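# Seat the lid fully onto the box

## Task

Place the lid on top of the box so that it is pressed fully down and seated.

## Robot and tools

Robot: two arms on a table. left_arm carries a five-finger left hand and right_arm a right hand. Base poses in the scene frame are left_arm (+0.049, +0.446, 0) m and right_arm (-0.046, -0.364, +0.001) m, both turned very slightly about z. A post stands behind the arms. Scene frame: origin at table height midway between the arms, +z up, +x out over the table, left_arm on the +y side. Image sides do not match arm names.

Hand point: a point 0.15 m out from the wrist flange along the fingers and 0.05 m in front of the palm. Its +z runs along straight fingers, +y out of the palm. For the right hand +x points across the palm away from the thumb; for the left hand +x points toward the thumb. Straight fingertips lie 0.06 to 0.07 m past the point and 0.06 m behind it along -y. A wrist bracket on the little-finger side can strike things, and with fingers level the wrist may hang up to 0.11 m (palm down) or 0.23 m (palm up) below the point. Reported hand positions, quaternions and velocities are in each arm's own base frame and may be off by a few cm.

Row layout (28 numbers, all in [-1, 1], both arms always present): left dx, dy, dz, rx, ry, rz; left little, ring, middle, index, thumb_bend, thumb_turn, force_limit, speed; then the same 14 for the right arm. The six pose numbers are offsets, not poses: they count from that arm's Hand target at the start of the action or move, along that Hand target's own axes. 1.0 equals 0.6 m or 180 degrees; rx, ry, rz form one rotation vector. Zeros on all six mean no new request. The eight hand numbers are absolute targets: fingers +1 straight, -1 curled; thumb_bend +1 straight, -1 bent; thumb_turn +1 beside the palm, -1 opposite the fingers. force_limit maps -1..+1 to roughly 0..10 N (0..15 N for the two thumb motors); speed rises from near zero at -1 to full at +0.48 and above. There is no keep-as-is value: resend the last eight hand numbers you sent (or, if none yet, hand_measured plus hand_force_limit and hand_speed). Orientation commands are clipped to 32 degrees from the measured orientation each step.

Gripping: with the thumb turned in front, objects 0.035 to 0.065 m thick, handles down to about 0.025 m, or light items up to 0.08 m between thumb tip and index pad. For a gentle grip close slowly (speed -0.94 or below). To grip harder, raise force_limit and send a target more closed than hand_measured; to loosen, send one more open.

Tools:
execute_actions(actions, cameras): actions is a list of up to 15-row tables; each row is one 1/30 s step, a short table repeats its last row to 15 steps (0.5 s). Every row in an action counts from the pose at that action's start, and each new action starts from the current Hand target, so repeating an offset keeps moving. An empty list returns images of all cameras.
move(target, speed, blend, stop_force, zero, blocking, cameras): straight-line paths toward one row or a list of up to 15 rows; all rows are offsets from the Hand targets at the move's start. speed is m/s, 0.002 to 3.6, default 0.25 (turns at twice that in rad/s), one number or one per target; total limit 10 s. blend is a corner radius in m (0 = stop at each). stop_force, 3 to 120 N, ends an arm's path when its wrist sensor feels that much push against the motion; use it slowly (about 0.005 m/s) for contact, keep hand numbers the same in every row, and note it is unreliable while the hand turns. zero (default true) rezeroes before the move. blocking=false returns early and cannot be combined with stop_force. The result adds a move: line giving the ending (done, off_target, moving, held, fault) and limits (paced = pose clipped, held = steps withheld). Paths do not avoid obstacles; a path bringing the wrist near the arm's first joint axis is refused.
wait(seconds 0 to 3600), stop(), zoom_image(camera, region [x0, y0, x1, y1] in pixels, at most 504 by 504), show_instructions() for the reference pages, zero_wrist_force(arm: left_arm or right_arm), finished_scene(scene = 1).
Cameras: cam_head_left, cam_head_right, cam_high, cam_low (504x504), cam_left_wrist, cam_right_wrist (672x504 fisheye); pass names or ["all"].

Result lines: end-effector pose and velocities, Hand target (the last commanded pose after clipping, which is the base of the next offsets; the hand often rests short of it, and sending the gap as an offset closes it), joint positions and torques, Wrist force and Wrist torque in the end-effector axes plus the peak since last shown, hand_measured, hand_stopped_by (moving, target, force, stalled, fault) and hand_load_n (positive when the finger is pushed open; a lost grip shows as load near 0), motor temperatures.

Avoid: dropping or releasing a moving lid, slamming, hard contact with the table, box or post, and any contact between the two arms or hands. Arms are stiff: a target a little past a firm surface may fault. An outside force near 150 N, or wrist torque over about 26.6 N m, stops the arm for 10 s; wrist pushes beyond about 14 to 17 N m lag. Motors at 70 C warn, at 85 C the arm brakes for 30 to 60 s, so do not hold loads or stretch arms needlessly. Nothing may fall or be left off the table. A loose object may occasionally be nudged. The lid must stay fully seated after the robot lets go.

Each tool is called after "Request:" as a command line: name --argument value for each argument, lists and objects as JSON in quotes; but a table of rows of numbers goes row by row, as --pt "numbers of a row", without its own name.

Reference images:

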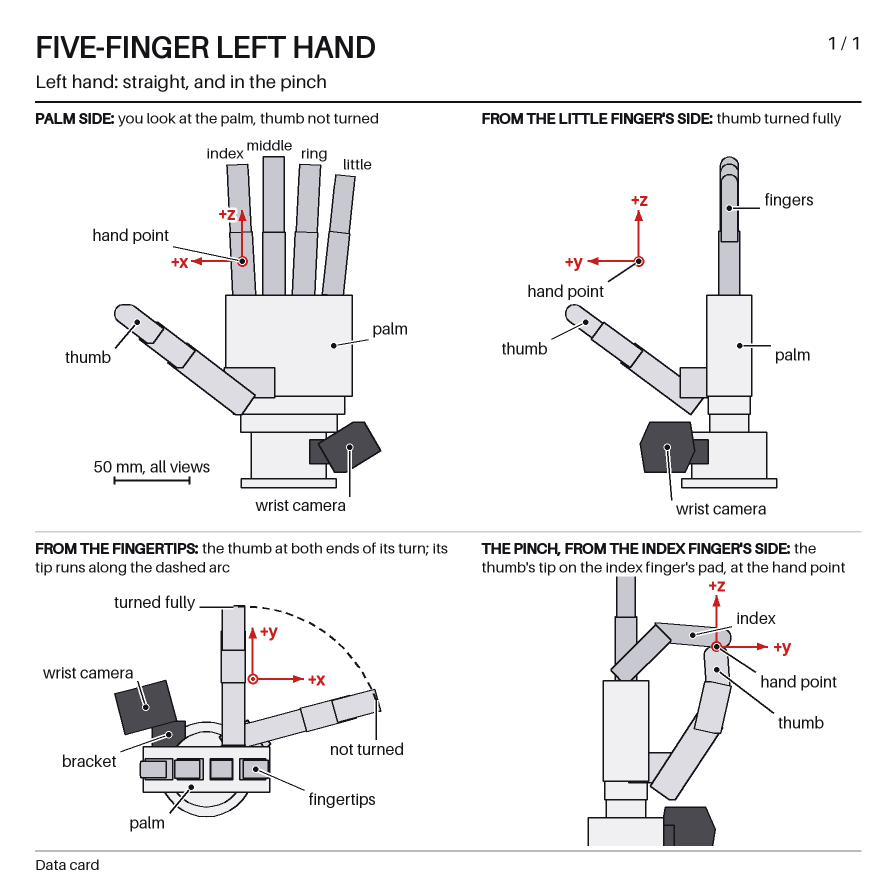

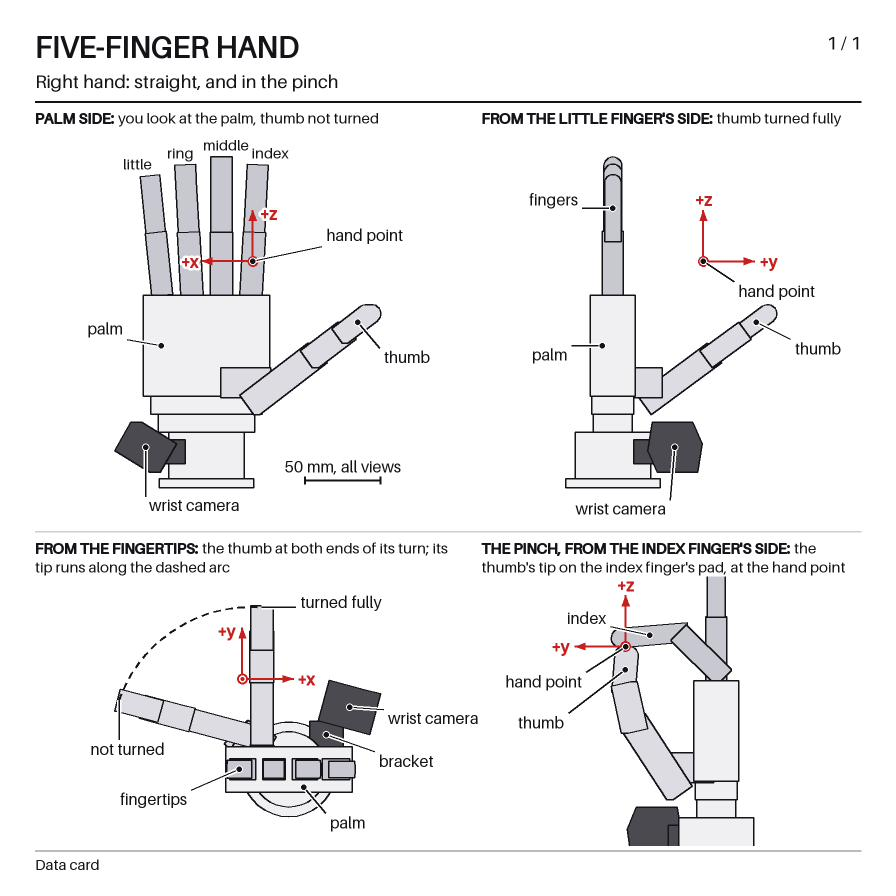

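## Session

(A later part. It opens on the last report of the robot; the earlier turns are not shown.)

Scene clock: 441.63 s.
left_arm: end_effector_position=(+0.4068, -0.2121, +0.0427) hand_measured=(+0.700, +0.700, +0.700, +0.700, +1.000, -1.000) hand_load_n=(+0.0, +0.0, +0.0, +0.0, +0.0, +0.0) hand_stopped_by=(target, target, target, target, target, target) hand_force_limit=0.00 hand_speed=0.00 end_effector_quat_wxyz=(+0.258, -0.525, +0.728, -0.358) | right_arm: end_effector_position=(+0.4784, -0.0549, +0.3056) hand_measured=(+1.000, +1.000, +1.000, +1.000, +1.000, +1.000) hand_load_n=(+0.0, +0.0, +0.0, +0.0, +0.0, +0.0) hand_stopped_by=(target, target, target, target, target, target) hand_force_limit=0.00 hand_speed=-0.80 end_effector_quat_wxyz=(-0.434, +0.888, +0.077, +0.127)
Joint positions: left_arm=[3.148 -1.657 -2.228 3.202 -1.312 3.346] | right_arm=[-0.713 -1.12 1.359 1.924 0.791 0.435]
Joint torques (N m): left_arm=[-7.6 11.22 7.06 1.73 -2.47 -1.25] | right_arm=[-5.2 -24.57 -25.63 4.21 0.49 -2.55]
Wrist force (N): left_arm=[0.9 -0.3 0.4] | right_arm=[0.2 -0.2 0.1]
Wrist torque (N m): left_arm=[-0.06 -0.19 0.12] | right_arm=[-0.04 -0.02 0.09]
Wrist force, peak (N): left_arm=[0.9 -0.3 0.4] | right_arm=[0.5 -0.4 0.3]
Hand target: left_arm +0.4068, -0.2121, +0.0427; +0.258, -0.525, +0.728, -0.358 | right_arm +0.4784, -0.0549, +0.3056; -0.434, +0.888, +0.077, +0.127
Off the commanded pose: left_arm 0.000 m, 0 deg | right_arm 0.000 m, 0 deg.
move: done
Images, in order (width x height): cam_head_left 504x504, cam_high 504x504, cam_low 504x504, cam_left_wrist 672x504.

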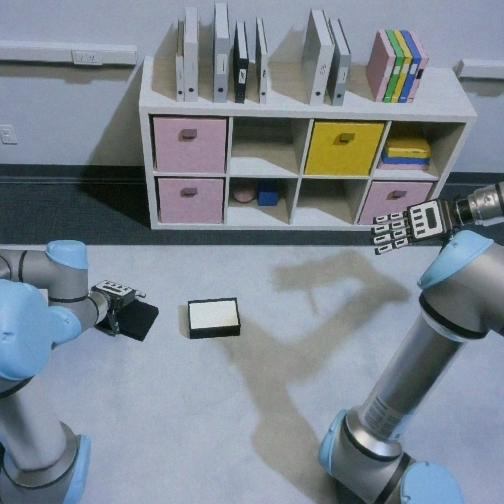

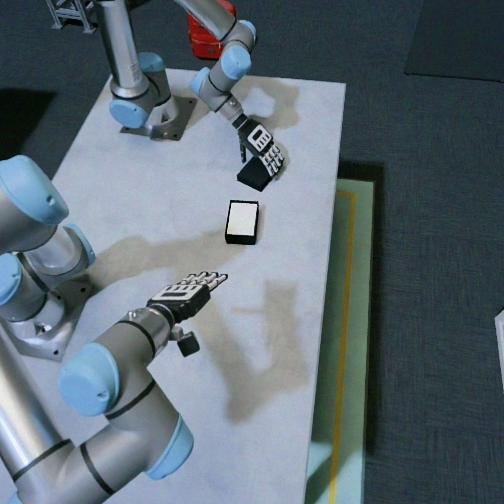

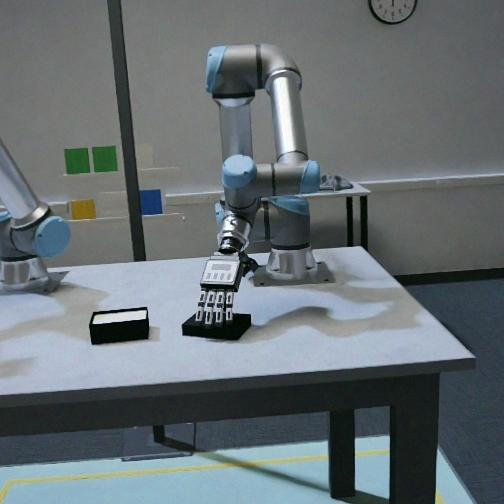

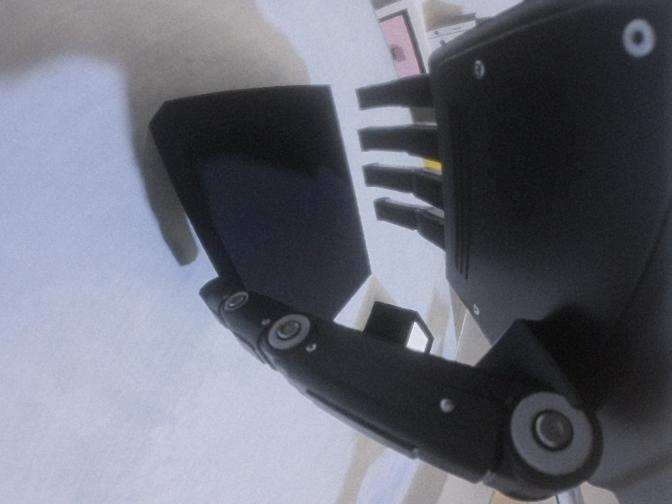

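Request:
move --target '[0, 0.0396, 0.03055, 0, 0, 0, 0.7, 0.7, 0.7, 0.7, 1.0, -1, 0, 0, 0, 0, 0, 0, 0, 0, 1, 1, 1, 1, 1, 1, 0, -0.8]' --speed 0.004 --stop_force 3 --cameras '["cam_low", "cam_high", "cam_left_wrist", "cam_head_left"]'

Scene clock: 477.33 s.
left_arm: end_effector_position=(+0.4068, -0.2121, +0.0186) hand_measured=(+0.700, +0.700, +0.700, +0.700, +1.000, -1.000) hand_load_n=(+0.0, +0.0, +0.0, +0.0, +0.0, +0.0) hand_stopped_by=(target, target, target, target, target, target) hand_force_limit=0.00 hand_speed=0.00 end_effector_quat_wxyz=(+0.258, -0.525, +0.728, -0.358) | right_arm: end_effector_position=(+0.4784, -0.0549, +0.3056) hand_measured=(+1.000, +1.000, +1.000, +1.000, +1.000, +1.000) hand_load_n=(+0.0, +0.0, +0.0, +0.0, +0.0, +0.0) hand_stopped_by=(target, target, target, target, target, target) hand_force_limit=0.00 hand_speed=-0.80 end_effector_quat_wxyz=(-0.434, +0.888, +0.077, +0.127)
Joint positions: left_arm=[3.148 -1.708 -2.255 3.28 -1.312 3.346] | right_arm=[-0.713 -1.12 1.359 1.924 0.791 0.435]
Joint torques (N m): left_arm=[-4.66 27.92 21.6 -2.28 -2.47 -0.22] | right_arm=[-5.72 -24.58 -25.04 3.98 0.41 -2.44]
Wrist force (N): left_arm=[0.9 -2.8 -1.8] | right_arm=[0.2 -0.3 0.1]
Wrist torque (N m): left_arm=[-0.22 -0.21 0.15] | right_arm=[-0.05 -0.03 0.09]
Wrist force, peak (N): left_arm=[1.3 -6.2 -3.7] | right_arm=[0.2 -0.5 0.3]
Hand target: left_arm +0.4068, -0.2121, +0.0186; +0.258, -0.525, +0.728, -0.358 (not the last commanded pose) | right_arm +0.4784, -0.0549, +0.3056; -0.434, +0.888, +0.077, +0.127
Off the commanded pose: left_arm 0.006 m, 0 deg | right_arm 0.000 m, 0 deg.
move: contact (left_arm)
Images, in order (width x height): cam_head_left 504x504, cam_high 504x504, cam_low 504x504, cam_left_wrist 672x504.

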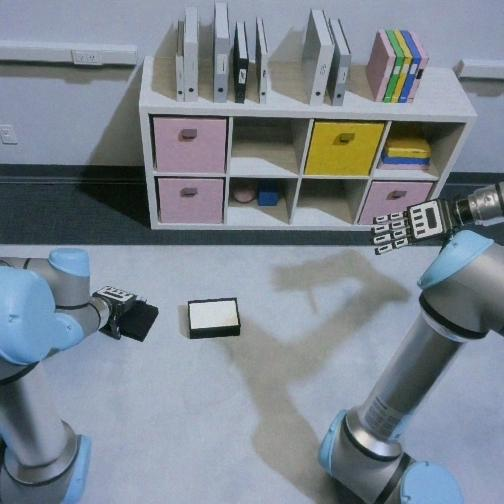

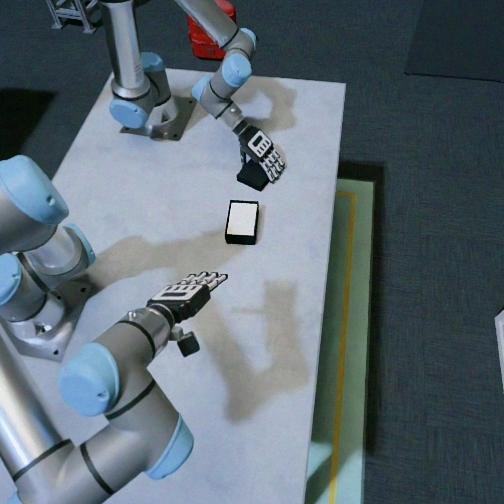

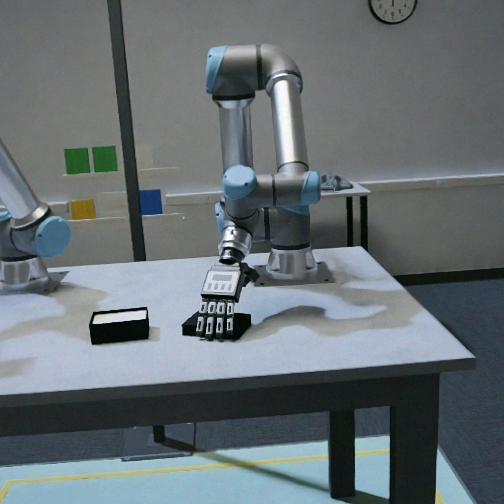

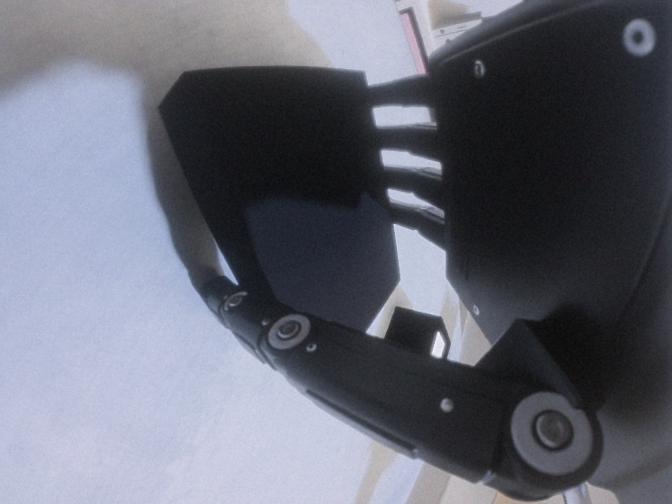

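Request:
move --pt "0 -0.01056 -0.00815 0 0 0 0.7 0.7 0.7 0.7 1.0 -1 0 0 0 0 0 0 0 0 1 1 1 1 1 1 0 -0.8" --pt "0 -0.01056 -0.00815 0 0 0 0.7 0.7 0.7 0.7 0.9 -1 -0.5 -0.9 0 0 0 0 0 0 1 1 1 1 1 1 0 -0.8" --speed 0.03 --cameras '["cam_low", "cam_high", "cam_left_wrist", "cam_head_left"]'

Scene clock: 493.47 s.
left_arm: end_effector_position=(+0.4068, -0.2121, +0.0266) hand_measured=(+0.700, +0.700, +0.700, +0.700, +0.900, -1.000) hand_load_n=(+0.0, +0.0, +0.0, +0.0, +0.0, +0.0) hand_stopped_by=(target, target, target, target, target, target) hand_force_limit=-0.50 hand_speed=-0.90 end_effector_quat_wxyz=(+0.258, -0.525, +0.728, -0.358) | right_arm: end_effector_position=(+0.4784, -0.0549, +0.3056) hand_measured=(+1.000, +1.000, +1.000, +1.000, +1.000, +1.000) hand_load_n=(-0.5, +0.0, +0.0, +0.0, +0.0, +0.0) hand_stopped_by=(target, target, target, target, target, target) hand_force_limit=0.00 hand_speed=-0.80 end_effector_quat_wxyz=(-0.434, +0.888, +0.077, +0.127)
Joint positions: left_arm=[3.148 -1.691 -2.246 3.254 -1.312 3.346] | right_arm=[-0.713 -1.12 1.359 1.924 0.791 0.435]
Joint torques (N m): left_arm=[4.91 28.53 21.89 -2.11 -0.83 0.84] | right_arm=[-5.87 -25.09 -24.72 4.06 0.22 -2.36]
Wrist force (N): left_arm=[0.4 0.2 0.2] | right_arm=[0.1 -0.1 0.2]
Wrist torque (N m): left_arm=[0.03 -0.11 0.08] | right_arm=[-0.03 -0.01 0.10]
Wrist force, peak (N): left_arm=[0.9 -2.8 -1.9] | right_arm=[0.3 -0.7 0.3]
Hand target: left_arm +0.4068, -0.2121, +0.0266; +0.258, -0.525, +0.728, -0.358 | right_arm +0.4784, -0.0549, +0.3056; -0.434, +0.888, +0.077, +0.127
Off the commanded pose: left_arm 0.000 m, 0 deg | right_arm 0.000 m, 0 deg.
move: done
Images, in order (width x height): cam_head_left 504x504, cam_high 504x504, cam_low 504x504, cam_left_wrist 672x504.

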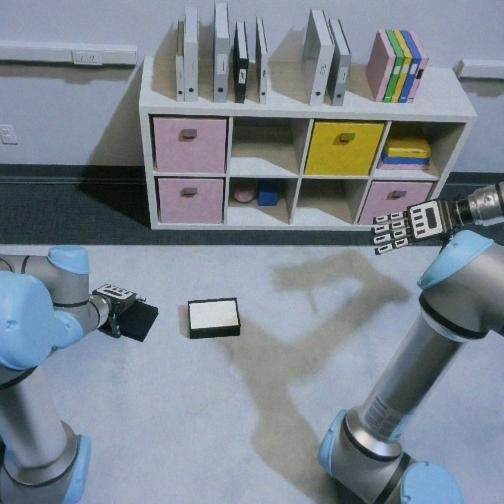

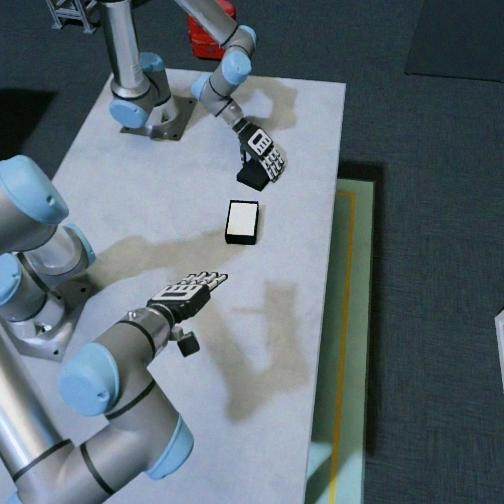

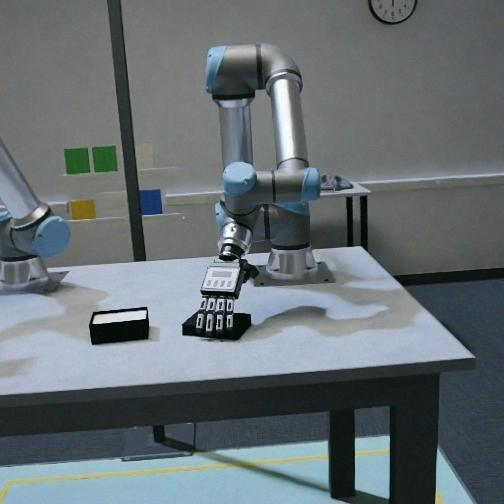

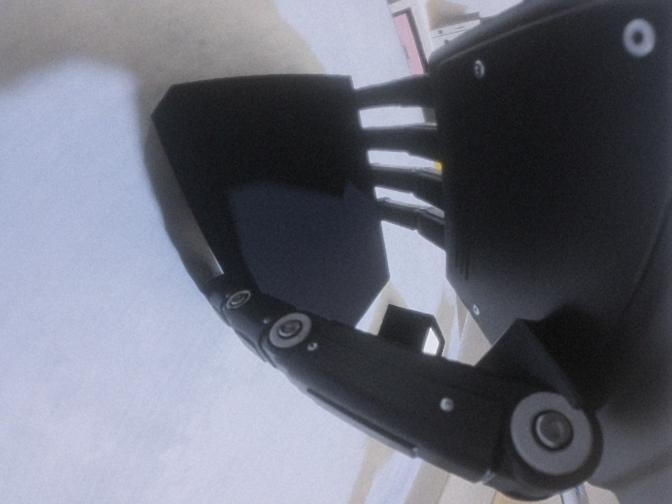

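Request:
move --target '[0, 0, 0, 0, 0, 0, 0.3, 0.3, 0.3, 0.3, 0.9, -1, -0.5, -0.94, 0, 0, 0, 0, 0, 0, 1, 1, 1, 1, 1, 1, 0, -0.8]' --cameras '["cam_low", "cam_high", "cam_left_wrist", "cam_head_left"]'

Scene clock: 499.87 s.
left_arm: end_effector_position=(+0.4068, -0.2121, +0.0267) hand_measured=(+0.544, +0.554, +0.548, +0.554, +0.902, -1.000) hand_load_n=(+4.0, +1.5, +3.0, +2.0, +5.5, +1.0) hand_stopped_by=(force, force, force, force, target, target) hand_force_limit=-0.50 hand_speed=-0.94 end_effector_quat_wxyz=(+0.258, -0.525, +0.728, -0.358) | right_arm: end_effector_position=(+0.4784, -0.0549, +0.3056) hand_measured=(+1.000, +1.000, +1.000, +1.000, +1.000, +1.000) hand_load_n=(+0.0, +0.0, +0.0, +0.0, +0.0, +0.0) hand_stopped_by=(target, target, target, target, target, target) hand_force_limit=0.00 hand_speed=-0.80 end_effector_quat_wxyz=(-0.434, +0.888, +0.077, +0.127)
Joint positions: left_arm=[3.148 -1.691 -2.246 3.254 -1.312 3.346] | right_arm=[-0.713 -1.12 1.359 1.924 0.791 0.435]
Joint torques (N m): left_arm=[5.7 19.88 10.58 -2.01 1.54 0.92] | right_arm=[-4.8 -25.01 -25.34 3.88 0.17 -2.28]
Wrist force (N): left_arm=[-0.3 -12.0 -4.6] | right_arm=[0.3 -0.1 0.2]
Wrist torque (N m): left_arm=[-0.14 -0.21 0.47] | right_arm=[-0.02 -0.04 0.11]
Wrist force, peak (N): left_arm=[-0.3 -12.2 -4.3] | right_arm=[0.6 -0.4 0.1]
Hand target: left_arm +0.4068, -0.2121, +0.0266; +0.258, -0.525, +0.728, -0.358 | right_arm +0.4784, -0.0549, +0.3056; -0.434, +0.888, +0.077, +0.127
Off the commanded pose: left_arm 0.000 m, 0 deg | right_arm 0.000 m, 0 deg.
move: done
Images, in order (width x height): cam_head_left 504x504, cam_high 504x504, cam_low 504x504, cam_left_wrist 672x504.

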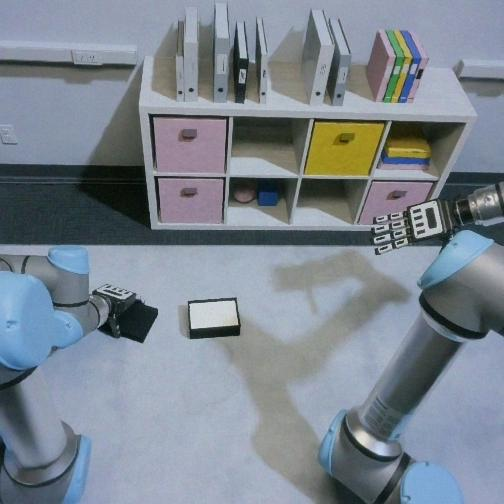

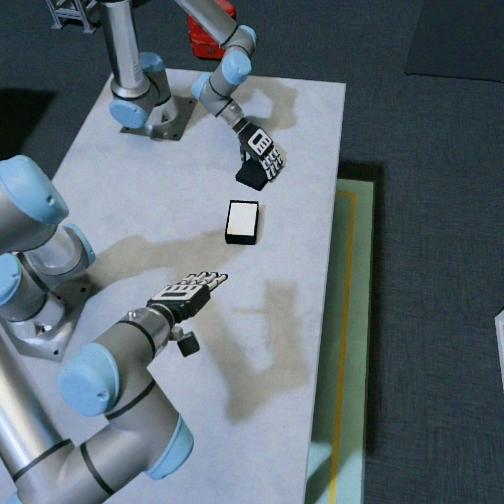

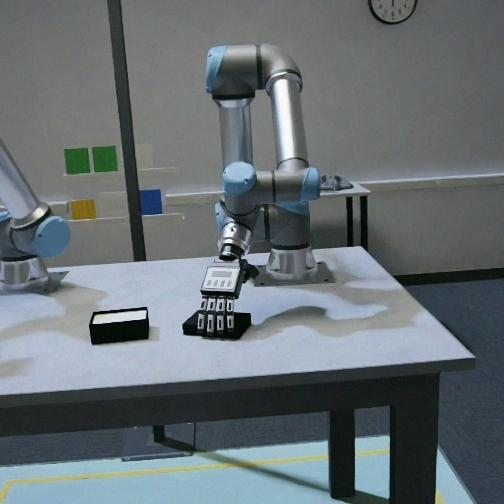

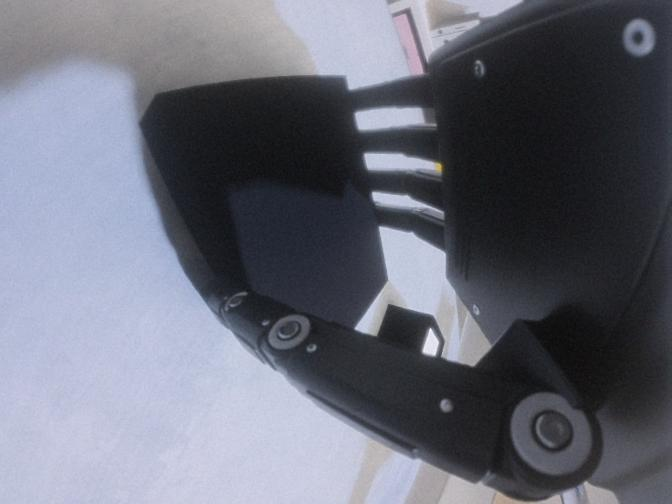

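Request:
move --target '[0, -0.0132, -0.01018, 0, 0, 0, 0.3, 0.3, 0.3, 0.3, 0.9, -1, -0.5, -0.94, 0, 0, 0, 0, 0, 0, 1, 1, 1, 1, 1, 1, 0, -0.8]' --speed 0.01 --cameras '["cam_low", "cam_left_wrist"]'

Scene clock: 508.93 s.
left_arm: end_effector_position=(+0.4068, -0.2121, +0.0365) hand_measured=(+0.544, +0.554, +0.548, +0.554, +0.902, -1.000) hand_load_n=(+2.0, +0.5, +2.0, +1.0, +6.5, +2.5) hand_stopped_by=(force, force, force, force, target, target) hand_force_limit=-0.50 hand_speed=-0.94 end_effector_quat_wxyz=(+0.258, -0.525, +0.728, -0.358) | right_arm: end_effector_position=(+0.4784, -0.0549, +0.3056) hand_measured=(+1.000, +1.000, +1.000, +1.000, +1.000, +1.000) hand_load_n=(+0.0, +0.0, +0.0, +0.0, +0.0, +0.0) hand_stopped_by=(target, target, target, target, target, target) hand_force_limit=0.00 hand_speed=-0.80 end_effector_quat_wxyz=(-0.434, +0.888, +0.077, +0.127)
Joint positions: left_arm=[3.148 -1.67 -2.235 3.222 -1.312 3.346] | right_arm=[-0.713 -1.12 1.359 1.924 0.791 0.435]
Joint torques (N m): left_arm=[4.5 29.83 22.29 -2.16 1.58 0.6] | right_arm=[-4.85 -25.67 -25.54 3.72 0.25 -2.27]
Wrist force (N): left_arm=[0.5 1.1 0.6] | right_arm=[0.2 -0.2 -0.1]
Wrist torque (N m): left_arm=[0.14 -0.14 0.06] | right_arm=[-0.03 -0.03 0.10]
Wrist force, peak (N): left_arm=[-0.2 -13.0 -4.6] | right_arm=[0.5 -0.2 0.4]
Hand target: left_arm +0.4068, -0.2121, +0.0366; +0.258, -0.525, +0.728, -0.358 | right_arm +0.4784, -0.0549, +0.3056; -0.434, +0.888, +0.077, +0.127
Off the commanded pose: left_arm 0.000 m, 0 deg | right_arm 0.000 m, 0 deg.
move: done

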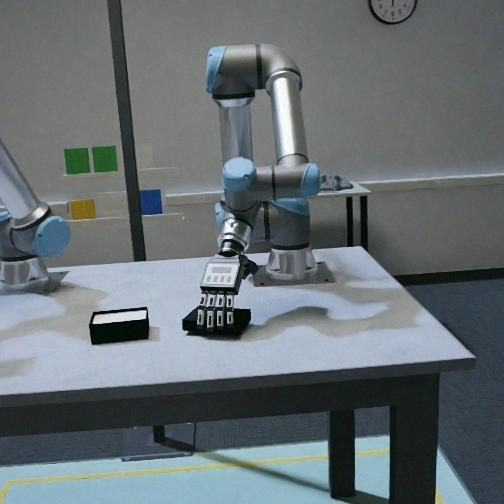

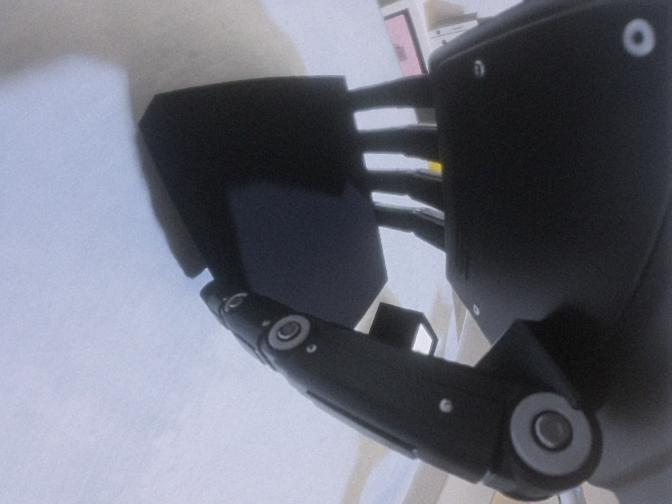

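Request:
move --pt "0 -0.1188 -0.09165 0 0 0 0.3 0.3 0.3 0.3 0.9 -1 -0.5 -0.94 0 0 0 0 0 0 1 1 1 1 1 1 0 -0.8" --pt "0.3537 -0.2035 0.0085 0 -0.1184 -0.0913 0.3 0.3 0.3 0.3 0.9 -1 -0.5 -0.94 -0.1045 0.0555 0.3795 0 0 0 1 1 1 1 1 1 0 -0.8" --speed 0.12 --blend '[0.02, 0]' --cameras '["all"]'

Scene clock: 547.70 s.
left_arm: end_effector_position=(+0.4141, -0.4382, +0.1303) hand_measured=(+0.544, +0.554, +0.548, +0.554, +0.902, -1.000) hand_load_n=(+2.0, +0.5, +1.5, +1.0, +6.5, +2.0) hand_stopped_by=(force, force, force, force, target, target) hand_force_limit=-0.50 hand_speed=-0.94 end_effector_quat_wxyz=(-0.334, +0.680, -0.586, +0.289) | right_arm: end_effector_position=(+0.4629, +0.1033, +0.1279) hand_measured=(+1.000, +1.000, +1.000, +1.000, +1.000, +1.000) hand_load_n=(+0.0, +0.0, +0.0, +0.0, +0.0, +0.0) hand_stopped_by=(target, target, target, target, target, target) hand_force_limit=0.00 hand_speed=-0.80 end_effector_quat_wxyz=(-0.434, +0.888, +0.077, +0.127)
Joint positions: left_arm=[2.367 -2.049 -1.479 2.622 -2.254 2.463] | right_arm=[-0.437 -1.073 1.721 1.235 0.669 0.808]
Joint torques (N m): left_arm=[-6.8 32.39 26.61 -3.19 -3.63 -1.37] | right_arm=[7.82 -24.15 -6.2 1.44 -2.78 1.94]
Wrist force (N): left_arm=[0.2 0.6 0.4] | right_arm=[0.3 -0.2 0.2]
Wrist torque (N m): left_arm=[0.07 -0.10 0.07] | right_arm=[-0.03 -0.05 -0.04]
Wrist force, peak (N): left_arm=[0.7 1.6 1.0] | right_arm=[0.3 0.0 0.9]
Hand target: left_arm +0.4141, -0.4382, +0.1303; -0.334, +0.680, -0.586, +0.288 | right_arm +0.4630, +0.1034, +0.1278; -0.434, +0.888, +0.077, +0.127
Off the commanded pose: left_arm 0.000 m, 0 deg | right_arm 0.000 m, 0 deg.
move: done

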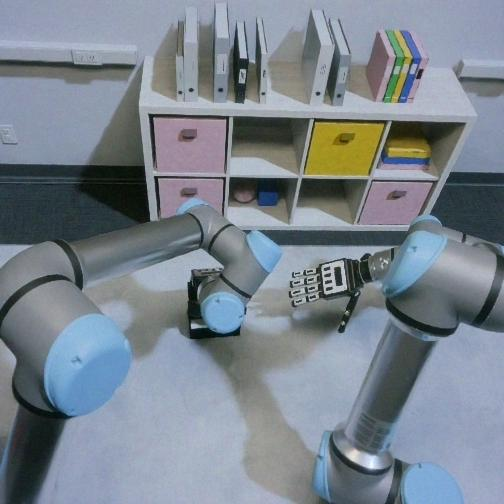

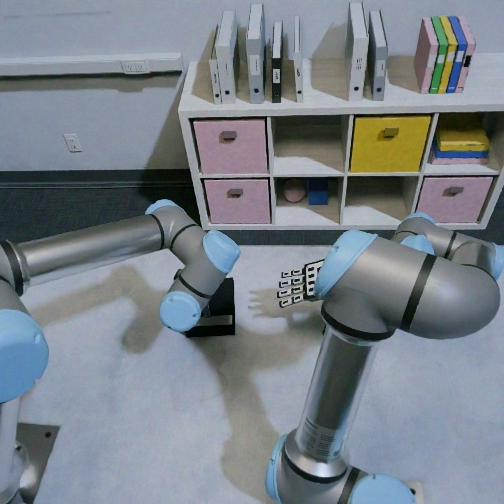

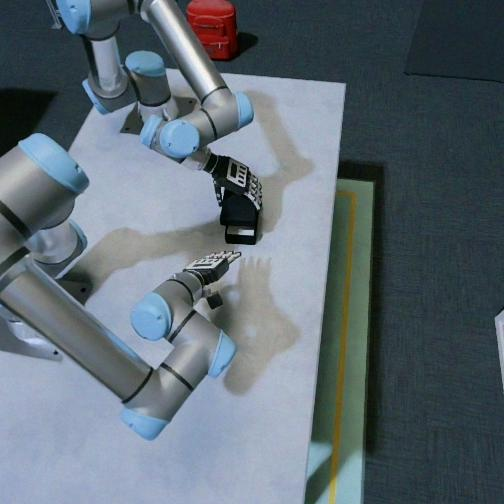

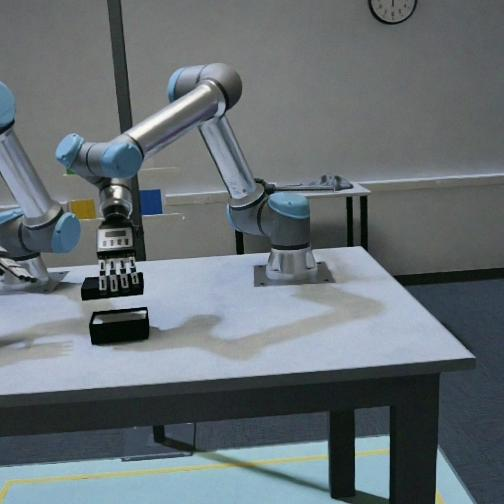

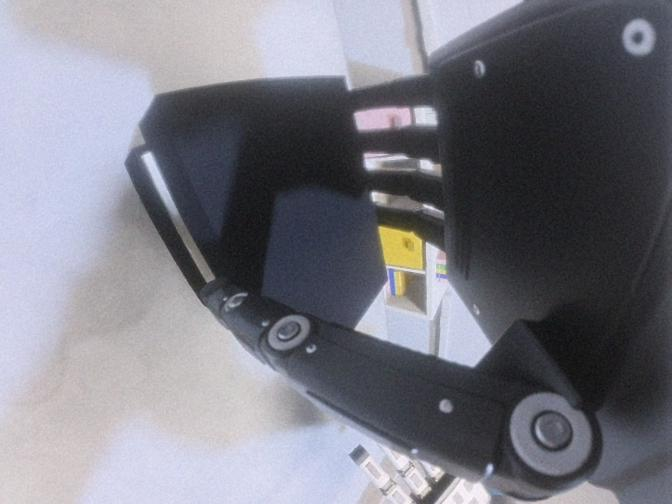

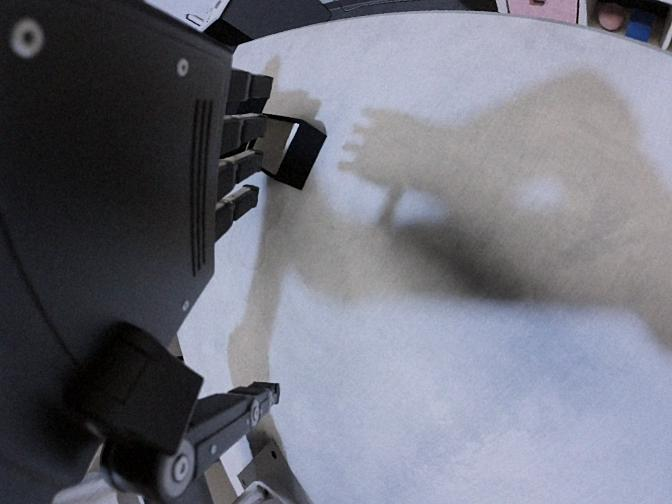

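Request:
zoom_image --camera "cam_low" --region '[70, 240, 170, 350]'

Request:
zoom_image --camera "cam_high" --region '[200, 160, 290, 260]'

Request:
zoom_image --camera "cam_left_wrist" --region '[110, 60, 400, 330]'

Request:
zoom_image --camera "cam_right_wrist" --region '[210, 50, 350, 210]'

Request:
zoom_image --camera "cam_head_right" --region '[150, 240, 270, 350]'

Scaled by 4.582 from the camera's image (finer frame: 720x720).

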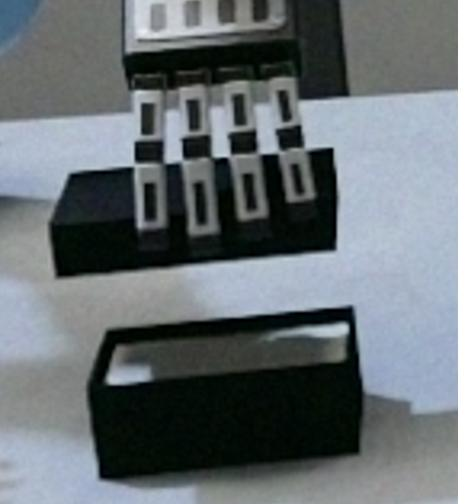

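Scaled by 5.040 from the camera's image (finer frame: 720x720).

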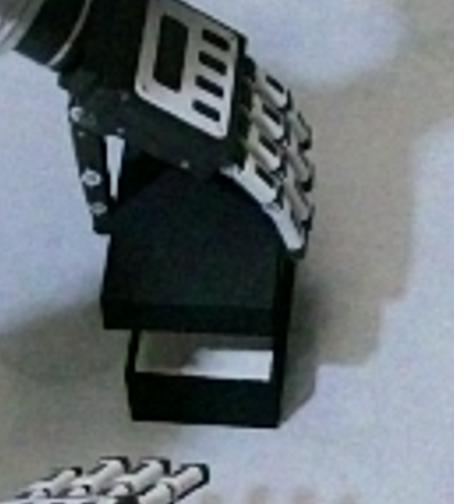

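Scaled by 1.738 from the camera's image (finer frame: 960x720).

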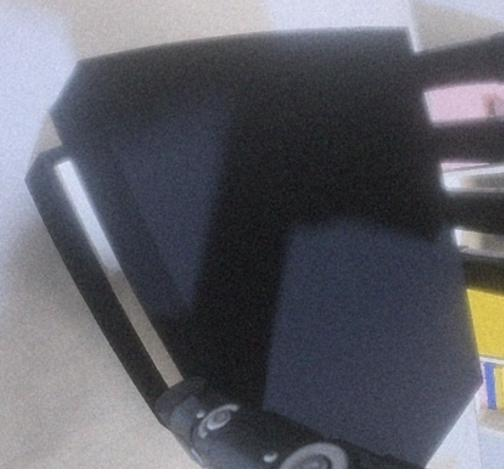

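Scaled by 3.150 from the camera's image (finer frame: 960x720).

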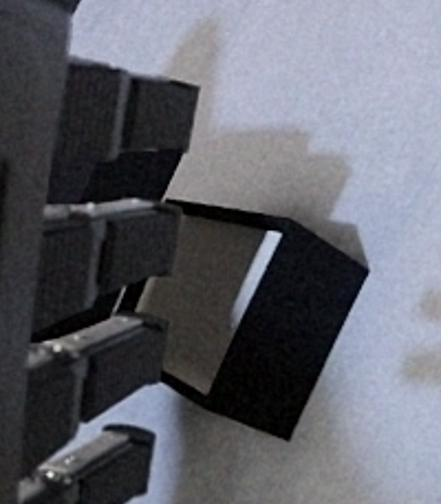

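Scaled by 4.200 from the camera's image (finer frame: 720x720).

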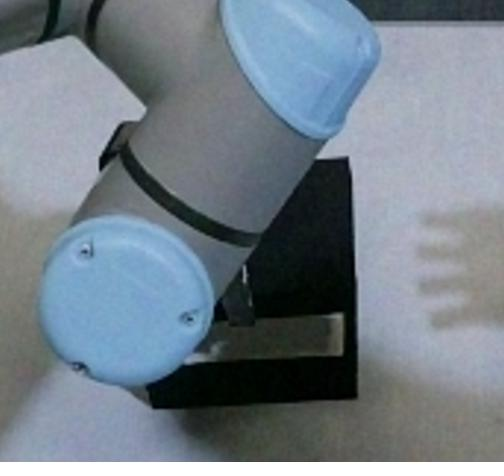

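Request:
zoom_image --camera "cam_low" --region '[75, 270, 155, 350]'

Request:
zoom_image --camera "cam_high" --region '[210, 190, 270, 250]'

Scaled by 6.300 from the camera's image (finer frame: 720x720).

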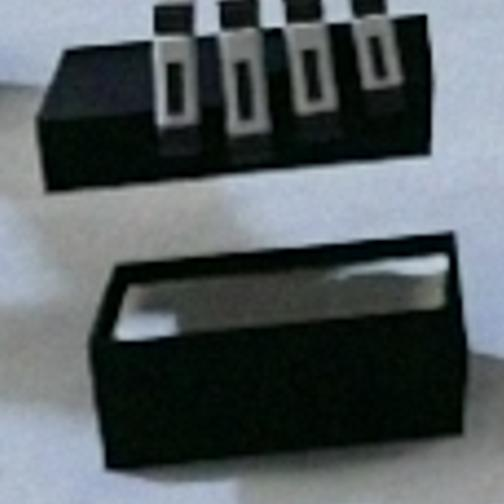

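Scaled by 8.400 from the camera's image (finer frame: 720x720).

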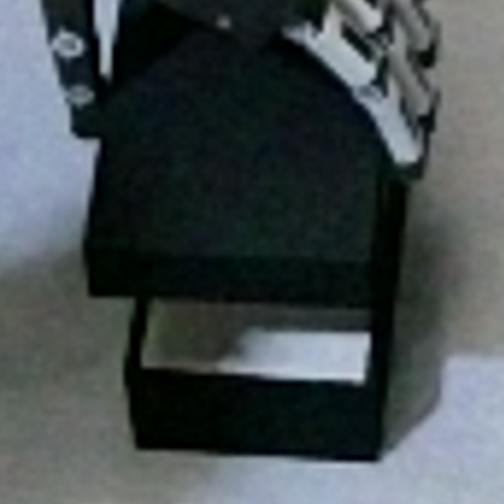

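Request:
zoom_image --camera "cam_low" --region '[80, 270, 125, 350]'

Request:
zoom_image --camera "cam_low" --region '[115, 265, 160, 345]'

Scaled by 6.300 from the camera's image (finer frame: 720x720).

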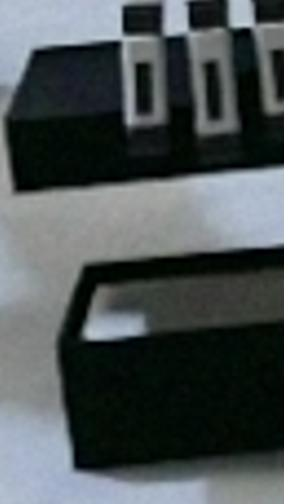

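Scaled by 6.300 from the camera's image (finer frame: 720x720).

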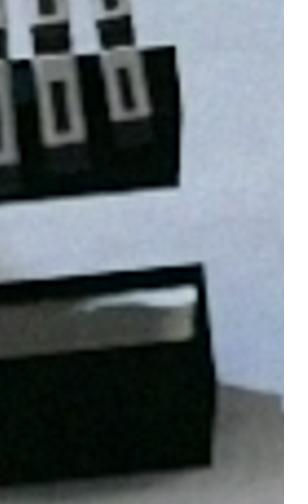

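Request:
zoom_image --camera "cam_high" --region '[215, 195, 265, 250]'

Request:
zoom_image --camera "cam_left_wrist" --region '[115, 80, 225, 190]'

Request:
zoom_image --camera "cam_left_wrist" --region '[160, 180, 270, 320]'

Scaled by 9.164 from the camera's image (finer frame: 720x720).

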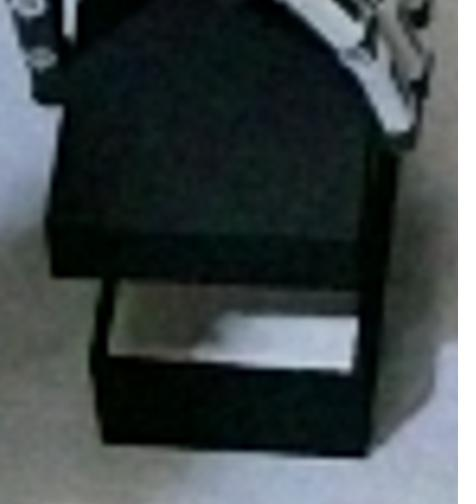

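Scaled by 4.582 from the camera's image (finer frame: 960x720).

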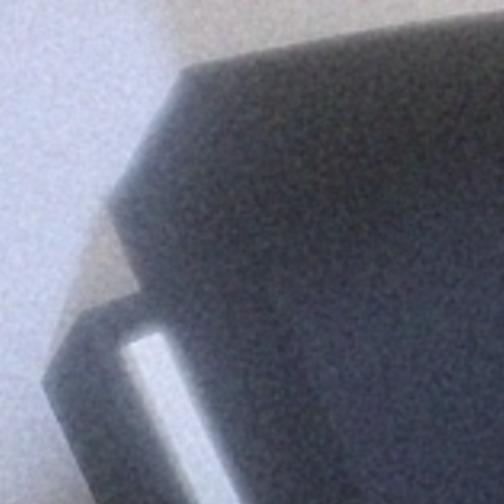

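Scaled by 3.600 from the camera's image (finer frame: 960x720).

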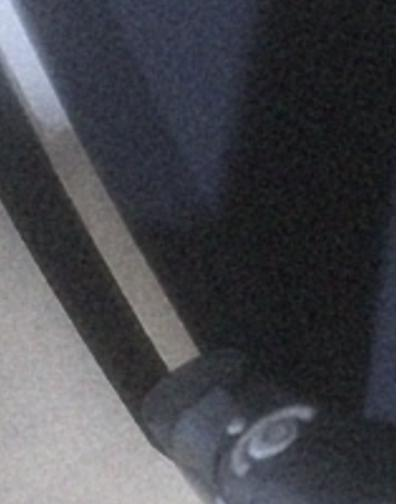

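Request:
move --target '[-0.01, 0.0495, 0.0551, 0, 0.0088, 0.0068, 0.3, 0.3, 0.3, 0.3, 0.9, -1, -0.5, -0.94, 0, 0, 0, 0, 0, 0, 1, 1, 1, 1, 1, 1, 0, -0.8]' --speed 0.05 --cameras '["cam_low", "cam_high", "cam_left_wrist", "cam_right_wrist"]'

Scene clock: 730.10 s.
left_arm: end_effector_position=(+0.4212, -0.4312, +0.0867) hand_measured=(+0.544, +0.554, +0.548, +0.554, +0.902, -1.000) hand_load_n=(+2.0, +0.5, +2.0, +1.0, +6.5, +2.0) hand_stopped_by=(force, force, force, force, target, target) hand_force_limit=-0.50 hand_speed=-0.94 end_effector_quat_wxyz=(-0.329, +0.669, -0.598, +0.294) | right_arm: end_effector_position=(+0.4630, +0.1034, +0.1278) hand_measured=(+1.000, +1.000, +1.000, +1.000, +1.000, +1.000) hand_load_n=(+0.0, +0.0, +0.0, +0.0, +0.0, +0.0) hand_stopped_by=(target, target, target, target, target, target) hand_force_limit=0.00 hand_speed=-0.80 end_effector_quat_wxyz=(-0.434, +0.888, +0.077, +0.127)
Joint positions: left_arm=[2.397 -2.068 -1.563 2.764 -2.213 2.527] | right_arm=[-0.437 -1.073 1.721 1.235 0.669 0.808]
Joint torques (N m): left_arm=[6.24 32.58 8.42 1.03 1.67 1.27] | right_arm=[7.47 -25.55 -7.41 1.26 -2.68 2.13]
Wrist force (N): left_arm=[0.6 0.6 0.4] | right_arm=[0.2 -0.1 0.0]
Wrist torque (N m): left_arm=[0.07 -0.15 0.00] | right_arm=[-0.01 -0.04 -0.04]
Wrist force, peak (N): left_arm=[0.5 1.1 0.4] | right_arm=[0.2 -0.1 0.6]
Hand target: left_arm +0.4212, -0.4311, +0.0866; -0.329, +0.669, -0.598, +0.294 | right_arm +0.4630, +0.1034, +0.1278; -0.434, +0.888, +0.077, +0.127
Off the commanded pose: left_arm 0.000 m, 0 deg | right_arm 0.000 m, 0 deg.
move: done
Images, in order (width x height): cam_high 504x504, cam_low 504x504, cam_left_wrist 672x504, cam_right_wrist 672x504.

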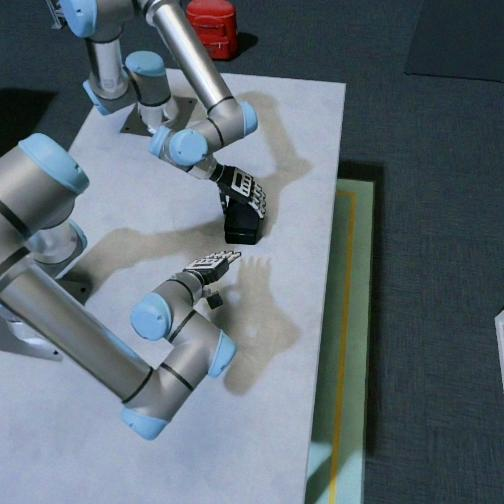

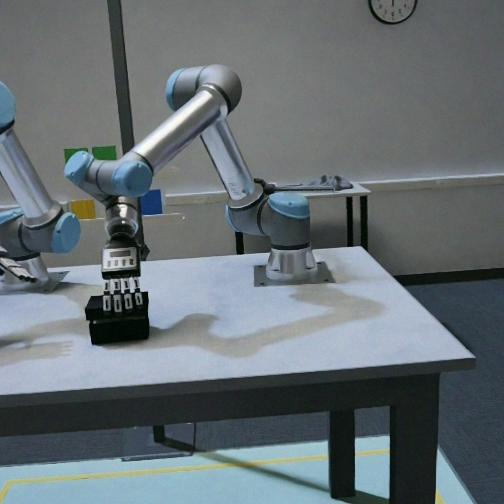

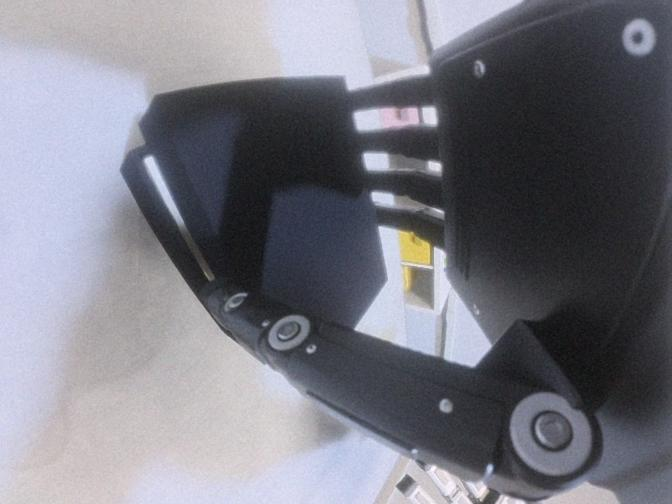

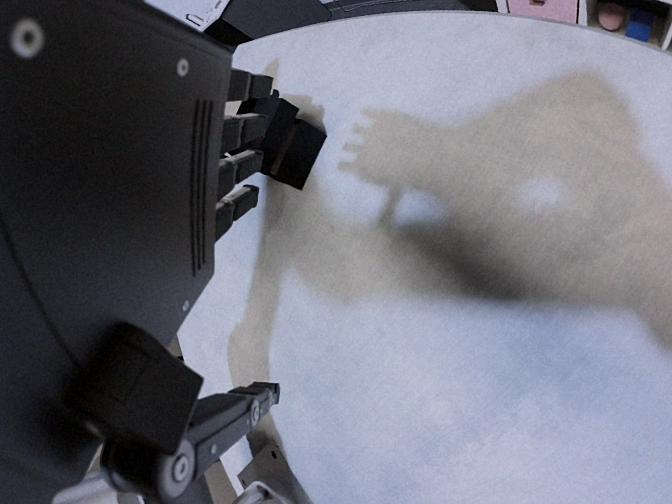

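Request:
zoom_image --camera "cam_low" --region '[60, 260, 180, 360]'

Request:
zoom_image --camera "cam_high" --region '[190, 150, 310, 270]'

Request:
zoom_image --camera "cam_left_wrist" --region '[90, 60, 340, 310]'

Request:
zoom_image --camera "cam_right_wrist" --region '[200, 50, 360, 210]'

Scaled by 4.200 from the camera's image (finer frame: 720x720).

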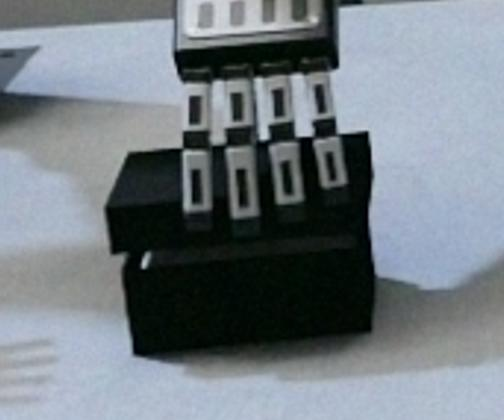

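Scaled by 4.200 from the camera's image (finer frame: 720x720).

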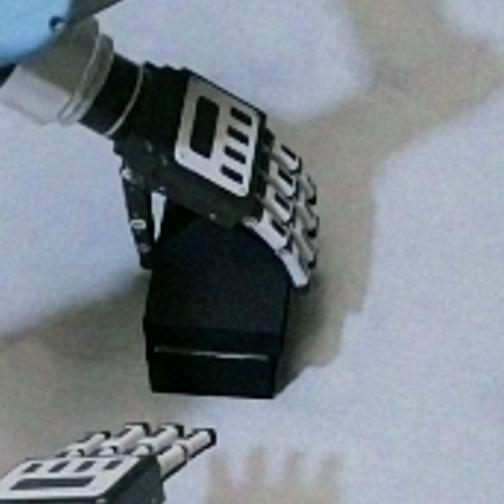

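Scaled by 2.016 from the camera's image (finer frame: 960x720).

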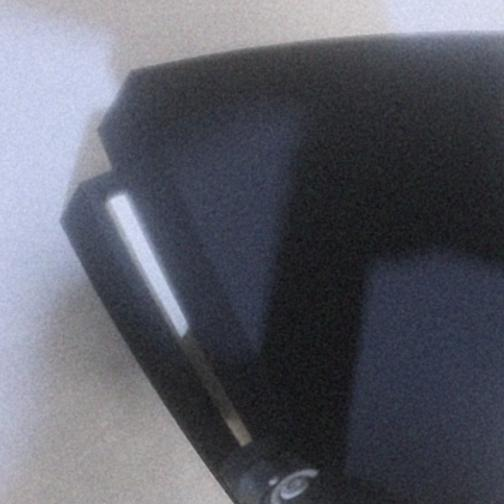

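Scaled by 3.150 from the camera's image (finer frame: 960x720).

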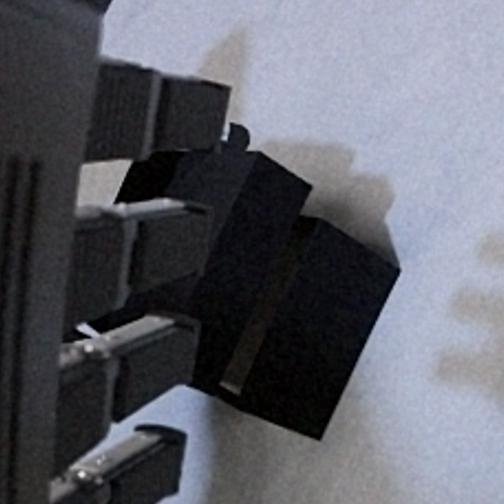

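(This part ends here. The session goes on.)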